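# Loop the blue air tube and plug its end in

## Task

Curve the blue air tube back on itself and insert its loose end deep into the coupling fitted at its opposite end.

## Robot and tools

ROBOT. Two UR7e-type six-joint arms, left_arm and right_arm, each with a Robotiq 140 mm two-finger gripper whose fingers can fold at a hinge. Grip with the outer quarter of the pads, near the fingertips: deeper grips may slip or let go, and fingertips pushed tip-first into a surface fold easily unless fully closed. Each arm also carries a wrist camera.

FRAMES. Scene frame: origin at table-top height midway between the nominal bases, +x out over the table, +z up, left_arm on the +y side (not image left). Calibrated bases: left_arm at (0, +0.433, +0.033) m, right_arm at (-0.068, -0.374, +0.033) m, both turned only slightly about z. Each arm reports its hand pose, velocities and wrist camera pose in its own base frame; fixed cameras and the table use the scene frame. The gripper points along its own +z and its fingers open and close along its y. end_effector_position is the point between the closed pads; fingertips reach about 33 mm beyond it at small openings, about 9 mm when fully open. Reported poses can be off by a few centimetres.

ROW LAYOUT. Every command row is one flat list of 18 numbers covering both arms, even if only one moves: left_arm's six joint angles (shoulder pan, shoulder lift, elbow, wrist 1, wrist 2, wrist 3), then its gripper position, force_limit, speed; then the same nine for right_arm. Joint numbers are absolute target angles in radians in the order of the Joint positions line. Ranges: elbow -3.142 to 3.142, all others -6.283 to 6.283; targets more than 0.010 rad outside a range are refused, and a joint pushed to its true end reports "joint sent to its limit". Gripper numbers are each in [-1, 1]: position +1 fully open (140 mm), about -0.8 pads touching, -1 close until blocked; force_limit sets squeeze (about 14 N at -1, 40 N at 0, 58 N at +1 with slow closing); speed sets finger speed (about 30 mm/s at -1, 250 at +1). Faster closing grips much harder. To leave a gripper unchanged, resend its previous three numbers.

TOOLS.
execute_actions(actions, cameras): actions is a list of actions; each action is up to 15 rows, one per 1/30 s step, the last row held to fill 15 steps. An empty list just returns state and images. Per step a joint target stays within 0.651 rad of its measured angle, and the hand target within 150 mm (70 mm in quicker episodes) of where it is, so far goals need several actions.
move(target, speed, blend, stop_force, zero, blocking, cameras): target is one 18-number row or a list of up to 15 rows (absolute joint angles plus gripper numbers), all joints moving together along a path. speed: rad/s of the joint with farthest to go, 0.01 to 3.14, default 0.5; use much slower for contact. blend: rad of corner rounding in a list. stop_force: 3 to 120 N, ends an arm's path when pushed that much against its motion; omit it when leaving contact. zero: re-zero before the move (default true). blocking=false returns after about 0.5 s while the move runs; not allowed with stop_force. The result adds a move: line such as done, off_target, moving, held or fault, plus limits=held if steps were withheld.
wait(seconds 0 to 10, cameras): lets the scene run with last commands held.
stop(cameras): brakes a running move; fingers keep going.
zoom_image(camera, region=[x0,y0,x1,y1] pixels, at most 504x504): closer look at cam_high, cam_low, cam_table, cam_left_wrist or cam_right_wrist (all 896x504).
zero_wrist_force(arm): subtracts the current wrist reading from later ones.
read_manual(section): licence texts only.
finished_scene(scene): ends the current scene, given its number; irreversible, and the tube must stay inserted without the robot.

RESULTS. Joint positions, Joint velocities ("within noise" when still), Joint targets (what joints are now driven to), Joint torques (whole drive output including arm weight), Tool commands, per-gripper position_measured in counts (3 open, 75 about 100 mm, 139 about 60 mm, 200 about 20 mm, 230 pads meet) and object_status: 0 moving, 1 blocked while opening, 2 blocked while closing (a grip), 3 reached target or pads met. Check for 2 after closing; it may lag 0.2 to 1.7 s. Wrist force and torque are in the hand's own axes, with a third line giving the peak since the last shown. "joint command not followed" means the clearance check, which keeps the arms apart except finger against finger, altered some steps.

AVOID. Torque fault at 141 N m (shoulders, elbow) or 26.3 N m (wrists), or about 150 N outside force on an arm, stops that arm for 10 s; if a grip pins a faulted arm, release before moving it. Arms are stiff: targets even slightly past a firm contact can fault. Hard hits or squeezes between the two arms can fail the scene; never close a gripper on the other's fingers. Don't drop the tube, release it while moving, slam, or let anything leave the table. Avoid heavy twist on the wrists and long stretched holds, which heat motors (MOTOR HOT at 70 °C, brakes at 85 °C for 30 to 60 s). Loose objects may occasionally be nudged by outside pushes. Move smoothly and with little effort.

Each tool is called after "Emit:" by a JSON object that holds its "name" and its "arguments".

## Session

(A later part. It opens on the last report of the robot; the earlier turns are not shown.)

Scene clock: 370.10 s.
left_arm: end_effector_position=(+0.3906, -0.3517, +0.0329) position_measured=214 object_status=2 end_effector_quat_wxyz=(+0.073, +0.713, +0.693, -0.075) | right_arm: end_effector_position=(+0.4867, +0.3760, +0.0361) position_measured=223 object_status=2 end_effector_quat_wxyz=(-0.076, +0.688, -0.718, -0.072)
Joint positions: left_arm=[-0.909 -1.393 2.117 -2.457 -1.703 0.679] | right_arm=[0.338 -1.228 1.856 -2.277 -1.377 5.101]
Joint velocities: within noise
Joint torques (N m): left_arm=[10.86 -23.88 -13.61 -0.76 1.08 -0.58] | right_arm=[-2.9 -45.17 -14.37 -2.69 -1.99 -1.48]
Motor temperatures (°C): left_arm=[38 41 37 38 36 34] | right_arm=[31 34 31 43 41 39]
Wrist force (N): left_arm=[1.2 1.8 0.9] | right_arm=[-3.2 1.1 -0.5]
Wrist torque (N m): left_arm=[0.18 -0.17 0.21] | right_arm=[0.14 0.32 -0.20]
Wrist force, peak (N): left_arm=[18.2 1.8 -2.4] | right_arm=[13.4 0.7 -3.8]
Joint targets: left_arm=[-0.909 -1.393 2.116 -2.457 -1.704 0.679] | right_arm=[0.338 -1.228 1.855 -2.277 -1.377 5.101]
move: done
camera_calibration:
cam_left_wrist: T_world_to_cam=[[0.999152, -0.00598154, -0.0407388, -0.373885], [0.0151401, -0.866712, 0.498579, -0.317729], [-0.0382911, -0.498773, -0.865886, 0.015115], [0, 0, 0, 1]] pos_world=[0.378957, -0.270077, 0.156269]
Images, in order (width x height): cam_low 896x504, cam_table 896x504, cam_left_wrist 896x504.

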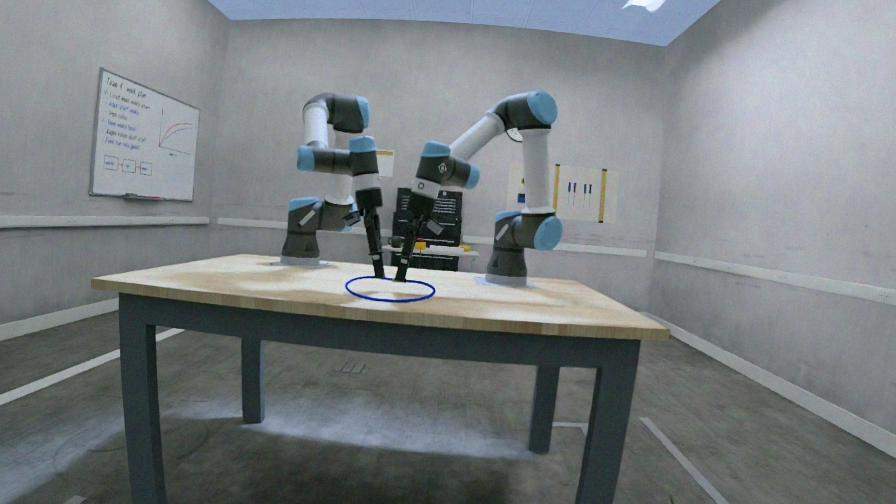

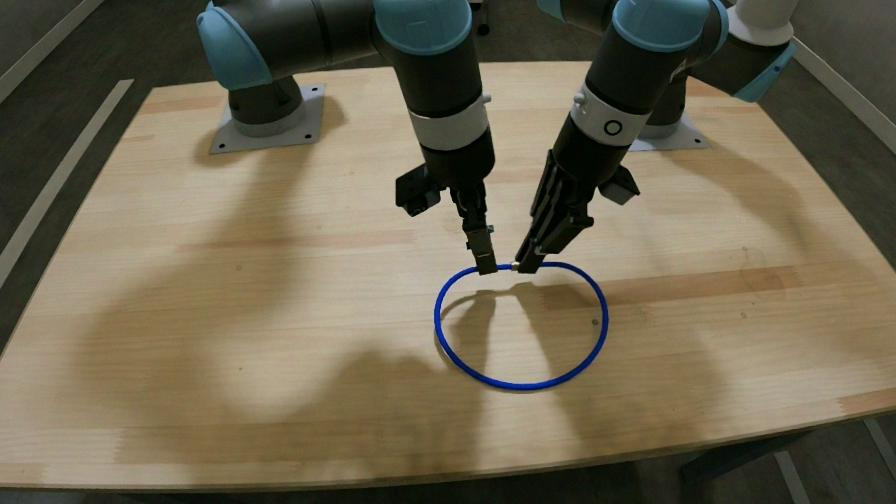

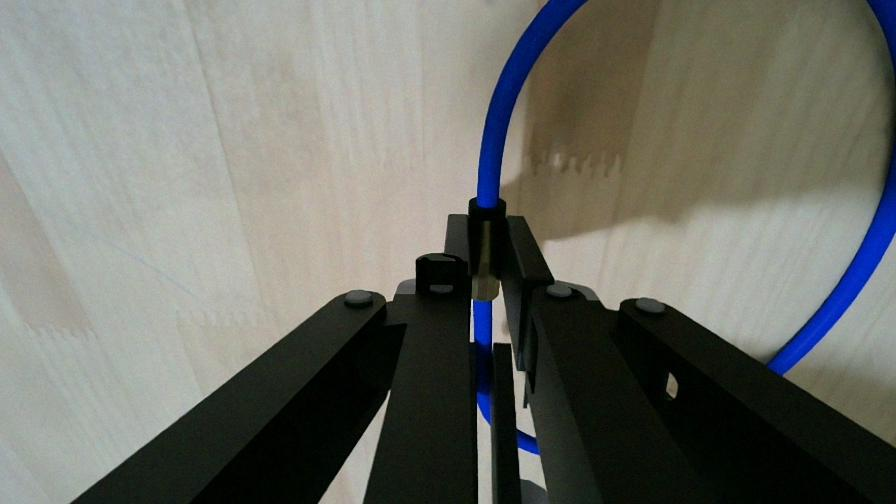

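Emit:
{"name": "move", "arguments": {"target": [[-0.9093,-1.3928,2.1165,-2.4572,-1.7035,0.6787,-1,1,-1,0.3611,-1.2109,1.8321,-2.2756,-1.3784,5.1249,-1,1,-1]], "speed": 0.015, "stop_force": 30, "cameras": ["cam_table","cam_low","cam_left_wrist"]}}

Emit:
{"name": "zoom_image", "arguments": {"camera": "cam_table", "region": [480, 250, 530, 280]}}

Emit:
{"name": "zoom_image", "arguments": {"camera": "cam_left_wrist", "region": [460, 260, 510, 360]}}

Scene clock: 377.70 s.
left_arm: end_effector_position=(+0.3906, -0.3517, +0.0329) position_measured=214 object_status=2 end_effector_quat_wxyz=(+0.073, +0.713, +0.693, -0.075) | right_arm: end_effector_position=(+0.4871, +0.3900, +0.0360) position_measured=223 object_status=2 end_effector_quat_wxyz=(-0.076, +0.688, -0.718, -0.072)
Joint positions: left_arm=[-0.909 -1.393 2.117 -2.457 -1.703 0.679] | right_arm=[0.361 -1.211 1.832 -2.276 -1.378 5.125]
Joint velocities: within noise
Joint torques (N m): left_arm=[-18.27 -26.76 -29.65 -8.01 -4.88 -0.31] | right_arm=[5.51 -49.13 -18.95 -8.96 10.95 -1.55]
Motor temperatures (°C): left_arm=[38 41 37 38 36 34] | right_arm=[31 34 31 43 41 39]
Wrist force (N): left_arm=[26.5 2.5 -4.3] | right_arm=[21.6 2.0 -5.9]
Wrist torque (N m): left_arm=[0.09 0.65 0.14] | right_arm=[0.08 1.37 -0.22]
Wrist force, peak (N): left_arm=[27.1 2.3 -4.4] | right_arm=[22.0 2.1 -5.6]
Joint targets: left_arm=[-0.909 -1.393 2.116 -2.457 -1.704 0.679] | right_arm=[0.361 -1.211 1.832 -2.276 -1.378 5.125]
move: done
camera_calibration:
cam_left_wrist: T_world_to_cam=[[0.99915, -0.0058938, -0.04079, -0.373856], [0.0152416, -0.866713, 0.498575, -0.317717], [-0.0382917, -0.498773, -0.865886, 0.0150288], [0, 0, 0, 1]] pos_world=[0.378957, -0.270077, 0.156169]
Images, in order (width x height): cam_low 896x504, cam_table 896x504, cam_left_wrist 896x504.

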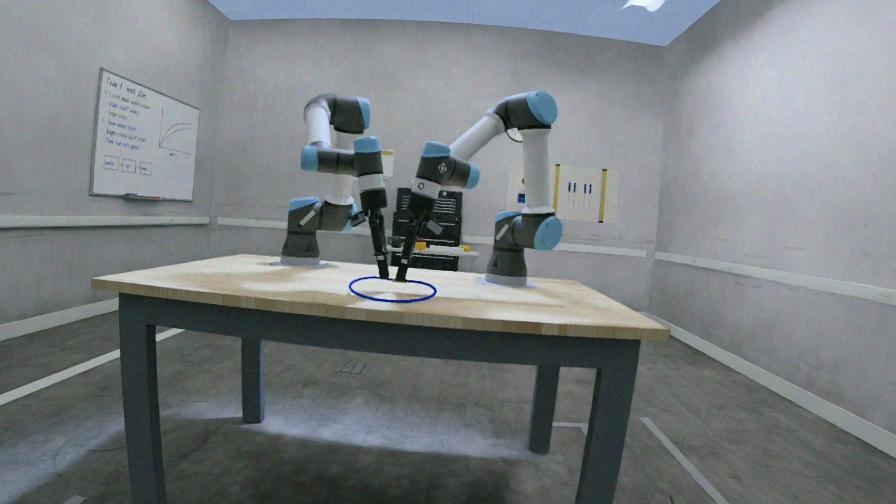

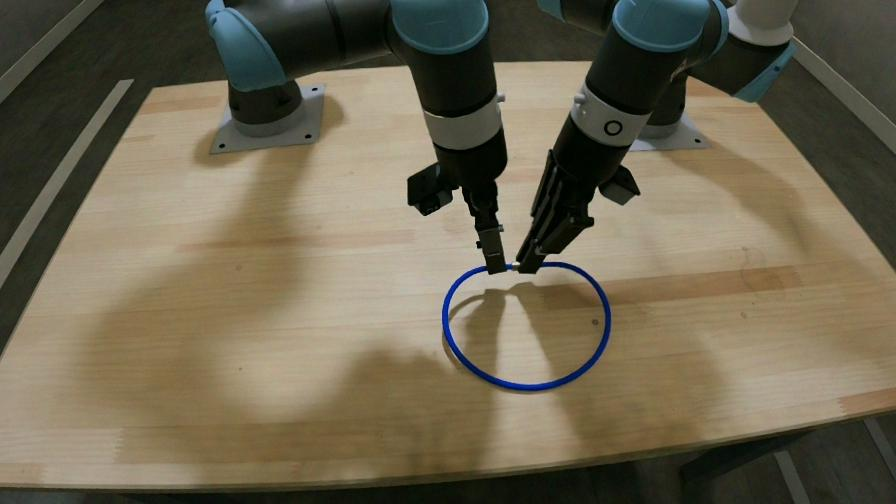

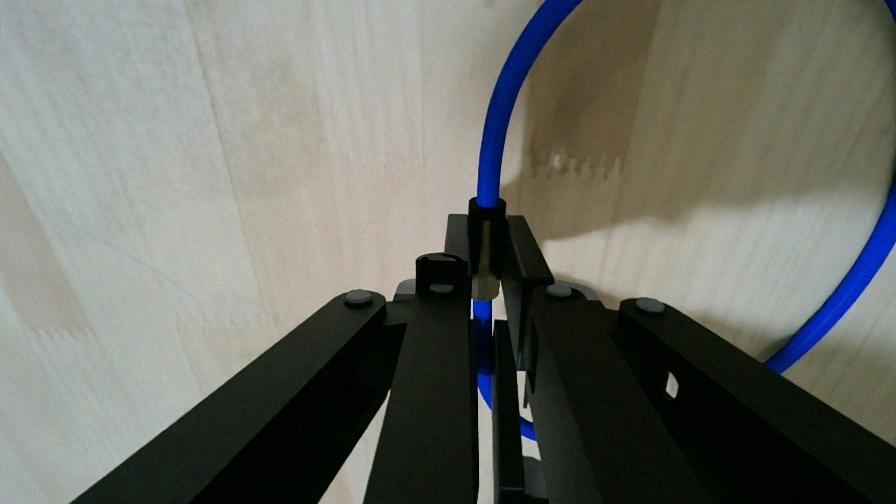

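Scaled by 10.080.

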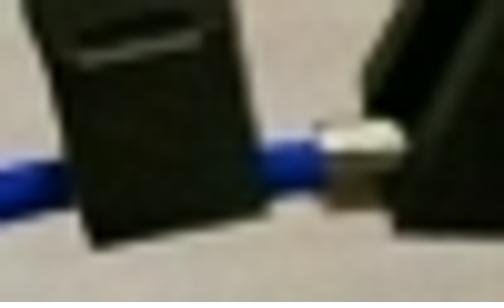

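Scaled by 5.040.

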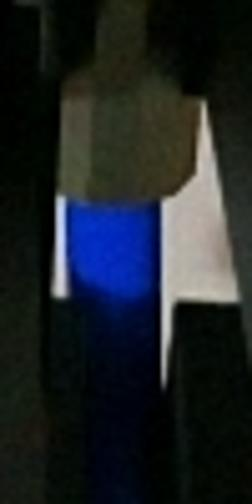

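Emit:
{"name": "move", "arguments": {"target": [[-0.9093,-1.3928,2.1165,-2.4572,-1.7035,0.6787,-1,1,-1,0.3677,-1.2060,1.8254,-2.2752,-1.3789,5.1316,-1,1,-1]], "speed": 0.01, "stop_force": 25, "cameras": ["cam_table","cam_left_wrist"]}}

Emit:
{"name": "zoom_image", "arguments": {"camera": "cam_table", "region": [480, 250, 530, 280]}}

Scene clock: 384.30 s.
left_arm: end_effector_position=(+0.3906, -0.3517, +0.0329) position_measured=214 object_status=2 end_effector_quat_wxyz=(+0.073, +0.713, +0.693, -0.075) | right_arm: end_effector_position=(+0.4878, +0.3925, +0.0357) position_measured=223 object_status=2 end_effector_quat_wxyz=(-0.075, +0.688, -0.719, -0.070)
Joint positions: left_arm=[-0.909 -1.393 2.117 -2.457 -1.703 0.679] | right_arm=[0.368 -1.206 1.825 -2.275 -1.385 5.132]
Joint velocities: within noise
Joint torques (N m): left_arm=[-24.7 -29.57 -41.06 -14.41 -13.52 0.09] | right_arm=[17.27 -43.8 -22.45 -8.84 12.76 -1.53]
Motor temperatures (°C): left_arm=[38 41 37 38 36 34] | right_arm=[31 34 31 43 41 39]
Wrist force (N): left_arm=[50.5 1.6 -5.5] | right_arm=[43.5 1.1 -13.8]
Wrist torque (N m): left_arm=[0.16 1.41 0.15] | right_arm=[0.13 2.18 -0.26]
Wrist force, peak (N): left_arm=[50.9 1.5 -5.7] | right_arm=[43.7 1.1 -14.0]
Joint targets: left_arm=[-0.909 -1.393 2.116 -2.457 -1.704 0.679] | right_arm=[0.368 -1.206 1.825 -2.275 -1.379 5.132]
move: done
camera_calibration:
cam_left_wrist: T_world_to_cam=[[0.99915, -0.00588557, -0.0407906, -0.373854], [0.0152438, -0.866781, 0.498456, -0.317718], [-0.0382902, -0.498654, -0.865955, 0.0150709], [0, 0, 0, 1]] pos_world=[0.378957, -0.270077, 0.15617]
Images, in order (width x height): cam_table 896x504, cam_left_wrist 896x504.

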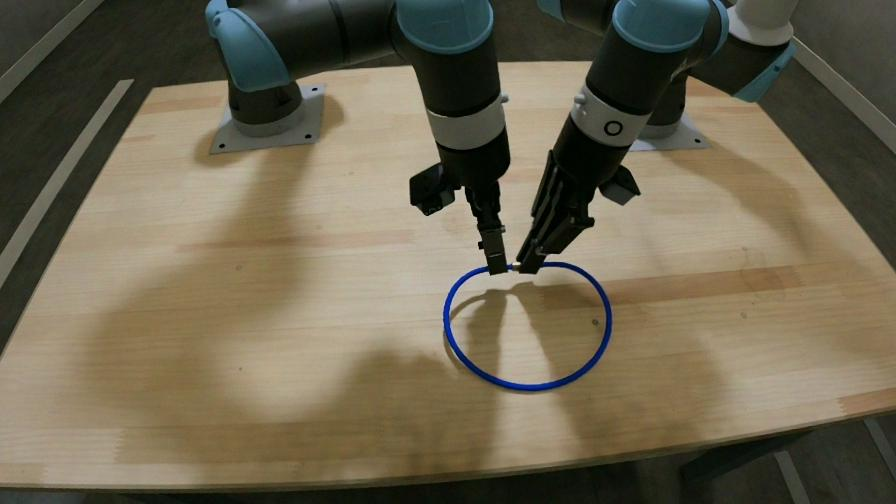

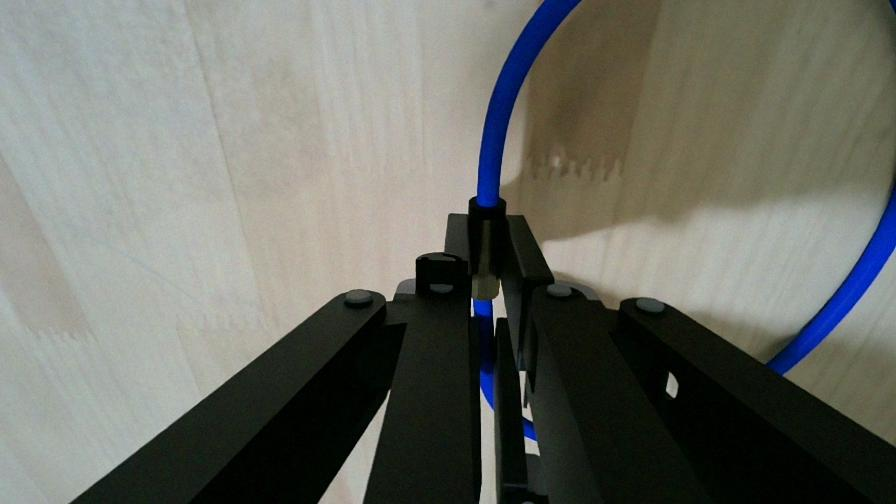

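Scaled by 10.080.

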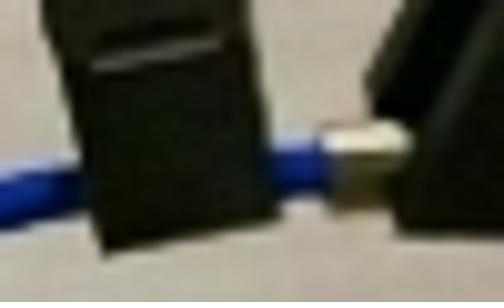

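Emit:
{"name": "move", "arguments": {"target": [[-0.9093,-1.3928,2.1165,-2.4572,-1.7035,0.6787,-1,1,-1,0.3611,-1.2109,1.8321,-2.2756,-1.3784,5.1249,-1,1,-1],[-0.9093,-1.3430,2.1432,-2.5337,-1.7035,0.6787,-1,1,-1,0.3611,-1.1721,1.8573,-2.3396,-1.3784,5.1249,-1,1,-1]], "speed": 0.05, "cameras": ["cam_table","cam_low"]}}

Emit:
{"name": "zoom_image", "arguments": {"camera": "cam_table", "region": [420, 240, 620, 400]}}

Scene clock: 394.37 s.
left_arm: end_effector_position=(+0.3906, -0.3517, +0.0068) position_measured=214 object_status=2 end_effector_quat_wxyz=(+0.073, +0.713, +0.693, -0.075) end_effector_velocity=(+0.000, +0.001, +0.000) end_effector_angular_velocity=(+0.003, +0.001, +0.000) | right_arm: end_effector_position=(+0.4871, +0.3900, +0.0098) position_measured=223 object_status=2 end_effector_quat_wxyz=(-0.076, +0.688, -0.718, -0.072)
Joint positions: left_arm=[-0.909 -1.343 2.143 -2.534 -1.703 0.679] | right_arm=[0.361 -1.172 1.857 -2.34 -1.378 5.125]
Joint velocities: left_arm=[0 -0.001 0 0.005 0.001 0] | right_arm=[within noise]
Joint torques (N m): left_arm=[-18.98 -43.48 -32.26 -4.82 -5.34 0.45] | right_arm=[16.33 -49.5 -29.01 -4.94 7.67 1.37]
Motor temperatures (°C): left_arm=[38 41 37 38 36 34] | right_arm=[31 34 31 43 41 39]
Wrist force (N): left_arm=[24.1 1.7 -9.5] | right_arm=[20.4 1.3 -5.5]
Wrist torque (N m): left_arm=[0.07 0.52 0.15] | right_arm=[0.17 1.26 -0.23]
Wrist force, peak (N): left_arm=[50.8 1.3 -5.2] | right_arm=[43.4 0.8 -13.9]
Joint targets: left_arm=[-0.909 -1.343 2.143 -2.534 -1.704 0.679] | right_arm=[0.361 -1.172 1.857 -2.340 -1.378 5.125]
move: done
Images, in order (width x height): cam_low 896x504, cam_table 896x504.

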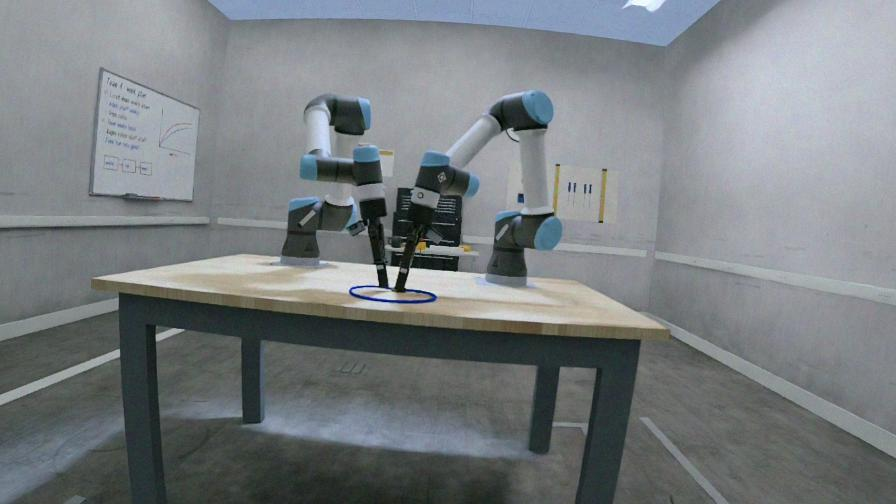

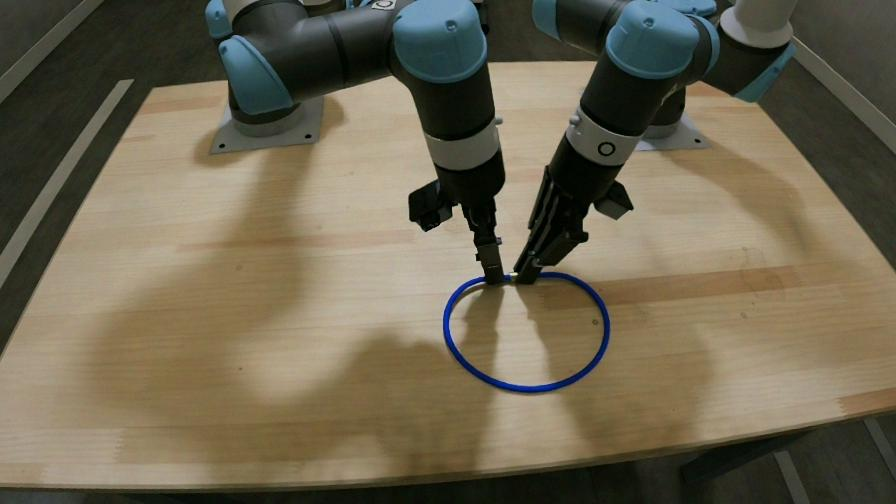

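Scaled by 2.520.

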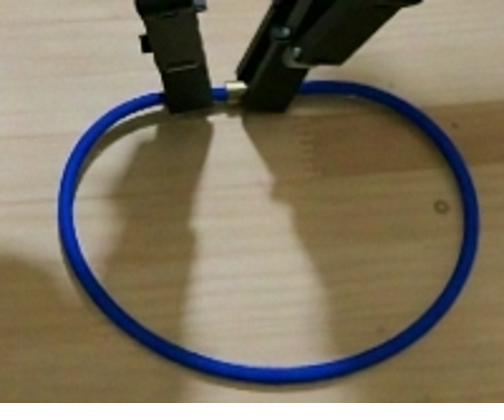

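Emit:
{"name": "move", "arguments": {"target": [[-0.9093,-1.3430,2.1432,-2.5337,-1.7035,0.6787,-1,1,-1,0.3611,-1.1721,1.8573,-2.3396,-1.3784,5.1249,-0.4,0,-1],[-0.9093,-1.3430,2.1432,-2.5337,-1.7035,0.6787,-0.35,0,-1,0.3611,-1.1721,1.8573,-2.3396,-1.3784,5.1249,-0.4,0,-1]], "cameras": ["cam_table","cam_left_wrist"]}}

Emit:
{"name": "zoom_image", "arguments": {"camera": "cam_table", "region": [440, 250, 580, 310]}}

Scene clock: 402.57 s.
left_arm: end_effector_position=(+0.3906, -0.3518, +0.0070) position_measured=173 object_status=0 end_effector_quat_wxyz=(+0.073, +0.713, +0.693, -0.075) | right_arm: end_effector_position=(+0.4871, +0.3901, +0.0100) position_measured=179 object_status=3 end_effector_quat_wxyz=(-0.076, +0.688, -0.718, -0.072)
Joint positions: left_arm=[-0.909 -1.343 2.143 -2.534 -1.704 0.679] | right_arm=[0.361 -1.172 1.857 -2.34 -1.378 5.125]
Joint velocities: within noise
Joint torques (N m): left_arm=[-1.2 -21.7 -14.68 -1.61 -1.5 0.54] | right_arm=[2.43 -34.31 -12.43 -2.82 -2.32 0.55]
Motor temperatures (°C): left_arm=[38 41 36 38 36 34] | right_arm=[31 34 31 43 41 39]
Wrist force (N): left_arm=[1.8 2.9 0.0] | right_arm=[-0.4 2.2 -1.1]
Wrist torque (N m): left_arm=[0.54 -0.13 0.08] | right_arm=[0.54 -0.20 -0.08]
Wrist force, peak (N): left_arm=[24.4 1.7 -4.1] | right_arm=[19.8 1.4 -5.1]
Joint targets: left_arm=[-0.909 -1.343 2.143 -2.534 -1.704 0.679] | right_arm=[0.361 -1.172 1.857 -2.340 -1.378 5.125]
move: done
camera_calibration:
cam_left_wrist: T_world_to_cam=[[0.999152, -0.00598072, -0.0407383, -0.374944], [0.0151439, -0.866669, 0.498654, -0.304765], [-0.0382889, -0.498848, -0.865843, -0.00742467], [0, 0, 0, 1]] pos_world=[0.378957, -0.270076, 0.130269]
Images, in order (width x height): cam_table 896x504, cam_left_wrist 896x504.

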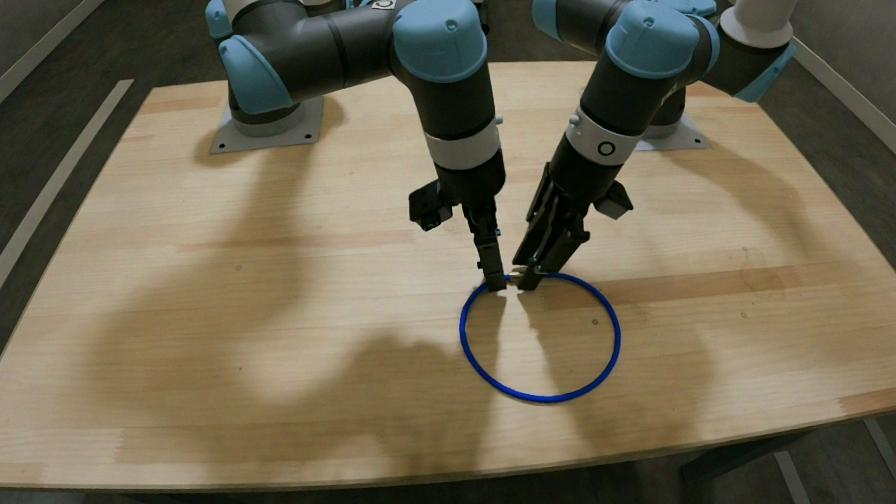

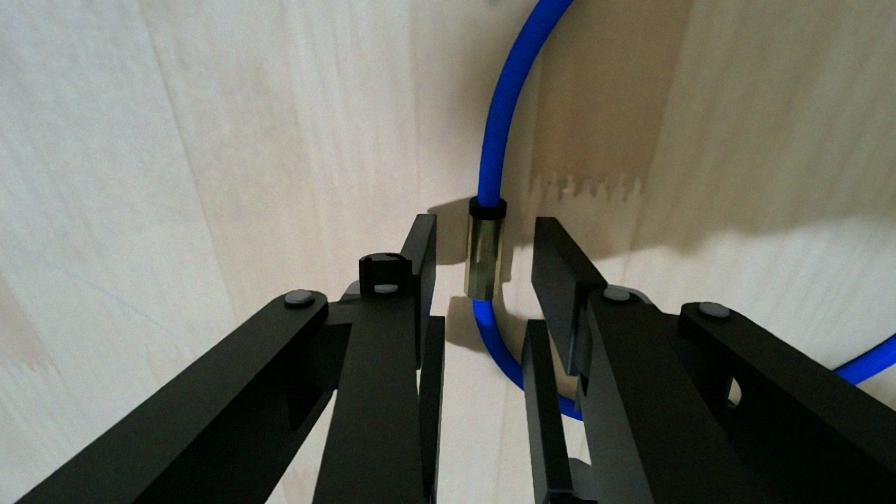

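Scaled by 3.600.

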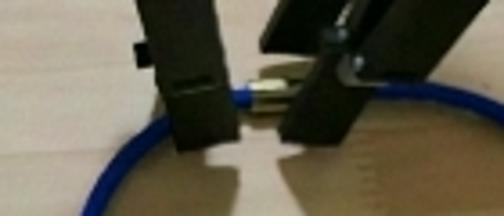

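Emit:
{"name": "move", "arguments": {"target": [[-0.9093,-1.3928,2.1165,-2.4572,-1.7035,0.6787,-0.35,0,-1,0.3611,-1.2109,1.8321,-2.2756,-1.3784,5.1249,-0.4,0,-1],[-0.9093,-1.5,2.05,-2.2834,-1.7035,0.6787,-0.35,0,-1,0.3211,-1.33,1.76,-2.0844,-1.3784,5.1249,-0.4,0,-1]], "speed": 0.25}}

Emit:
{"name": "zoom_image", "arguments": {"camera": "cam_table", "region": [440, 250, 640, 410]}}

Scene clock: 408.07 s.
left_arm: end_effector_position=(+0.3877, -0.3480, +0.0933) position_measured=173 object_status=3 end_effector_quat_wxyz=(+0.073, +0.713, +0.693, -0.075) | right_arm: end_effector_position=(+0.4922, +0.3668, +0.1158) position_measured=179 object_status=3 end_effector_quat_wxyz=(-0.077, +0.673, -0.732, -0.071)
Joint positions: left_arm=[-0.909 -1.5 2.05 -2.284 -1.704 0.679] | right_arm=[0.321 -1.33 1.76 -2.085 -1.378 5.125]
Joint velocities: within noise
Joint torques (N m): left_arm=[10.54 -22.42 -16.66 -2.91 -1.47 0.49] | right_arm=[6.35 -37.91 -16.13 -2.87 -2.04 -0.46]
Motor temperatures (°C): left_arm=[38 41 36 38 36 34] | right_arm=[31 34 31 43 41 39]
Wrist force (N): left_arm=[1.7 3.1 -0.3] | right_arm=[-0.5 2.7 -1.4]
Wrist torque (N m): left_arm=[0.57 -0.13 0.09] | right_arm=[0.64 -0.24 -0.08]
Wrist force, peak (N): left_arm=[1.8 3.6 0.2] | right_arm=[-0.3 2.6 -3.1]
Joint targets: left_arm=[-0.909 -1.500 2.050 -2.283 -1.704 0.679] | right_arm=[0.321 -1.330 1.760 -2.084 -1.378 5.125]
move: done
camera_calibration:
cam_left_wrist: T_world_to_cam=[[0.999156, -0.00593386, -0.0406501, -0.368516], [0.0151405, -0.866668, 0.498656, -0.344547], [-0.0381891, -0.49885, -0.865846, 0.0689945], [0, 0, 0, 1]] pos_world=[0.376056, -0.266376, 0.216569]
cam_right_wrist: T_world_to_cam=[[-0.995175, 0.0708179, -0.0679018, 0.490261], [0.0287158, 0.872027, 0.488615, -0.384134], [0.0938149, 0.484308, -0.869853, 0.0181586], [0, 0, 0, 1]] pos_world=[0.497223, 0.291462, 0.236779]

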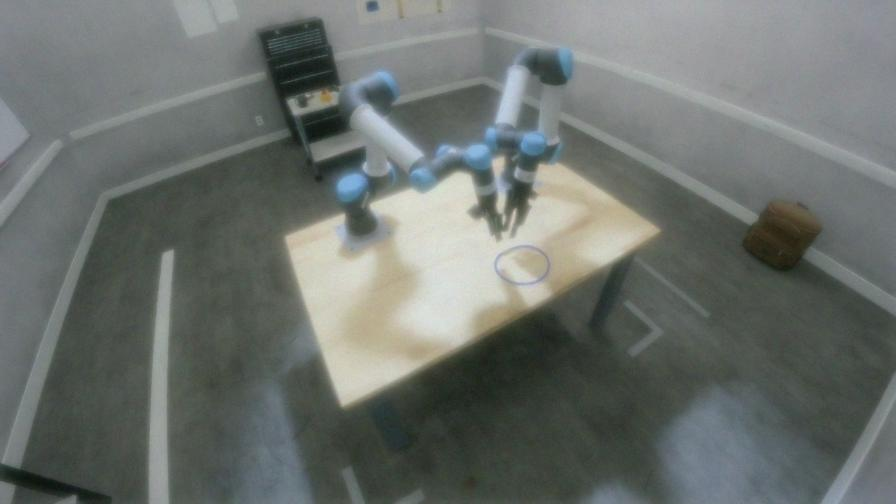

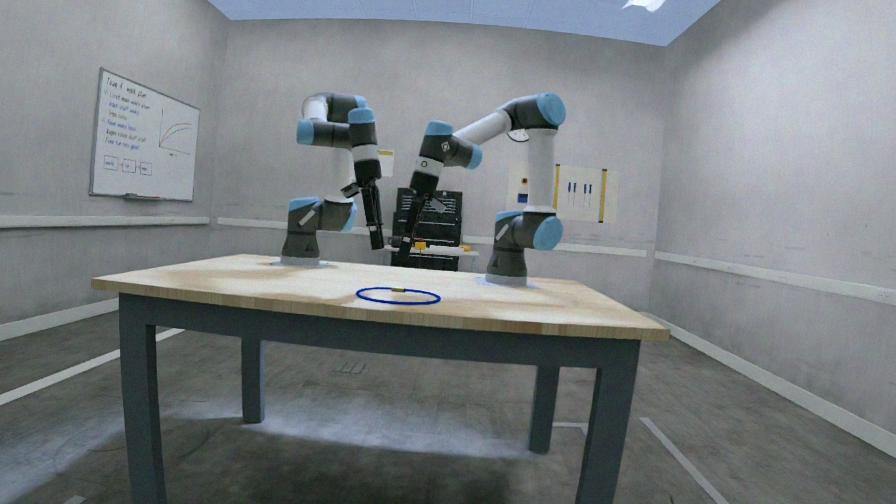

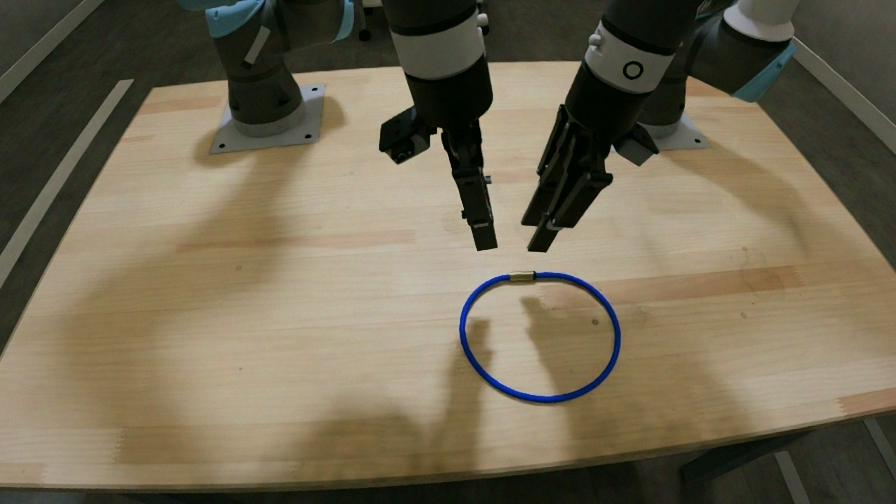

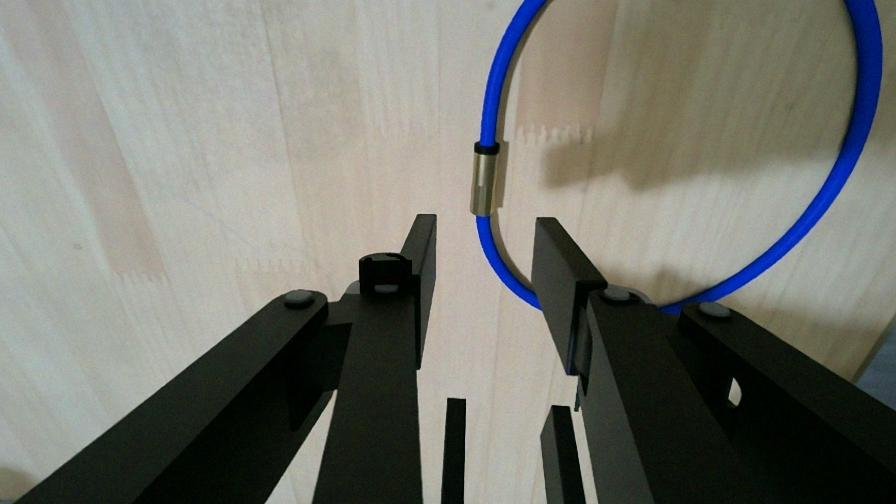

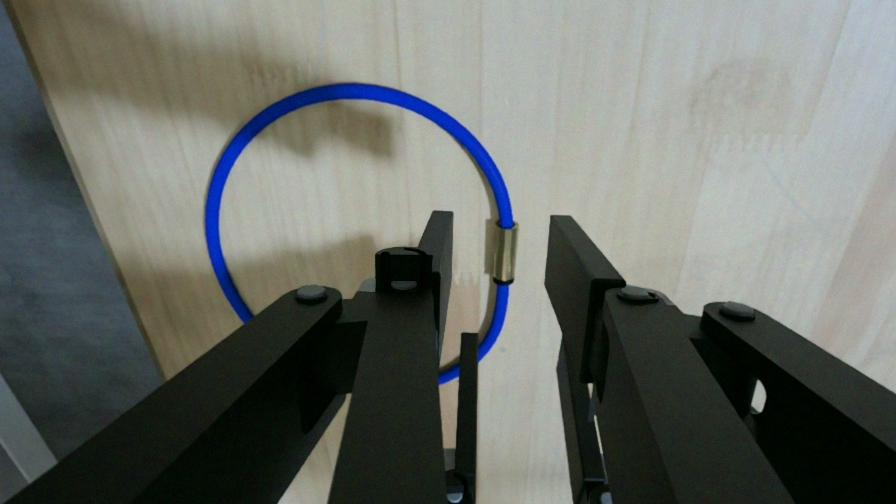

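Scaled by 2.520.

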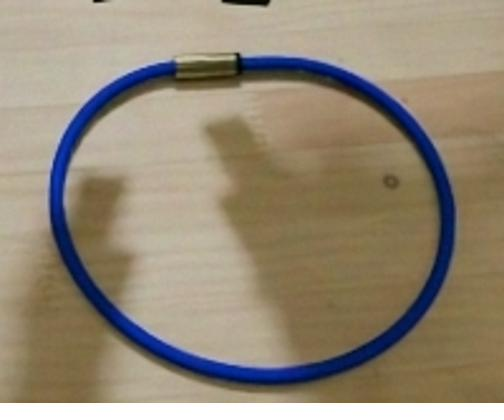

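Joined loop.

Emit:
{"name": "finished_scene", "arguments": {"scene": 1}}

The scene is finished: the task was done.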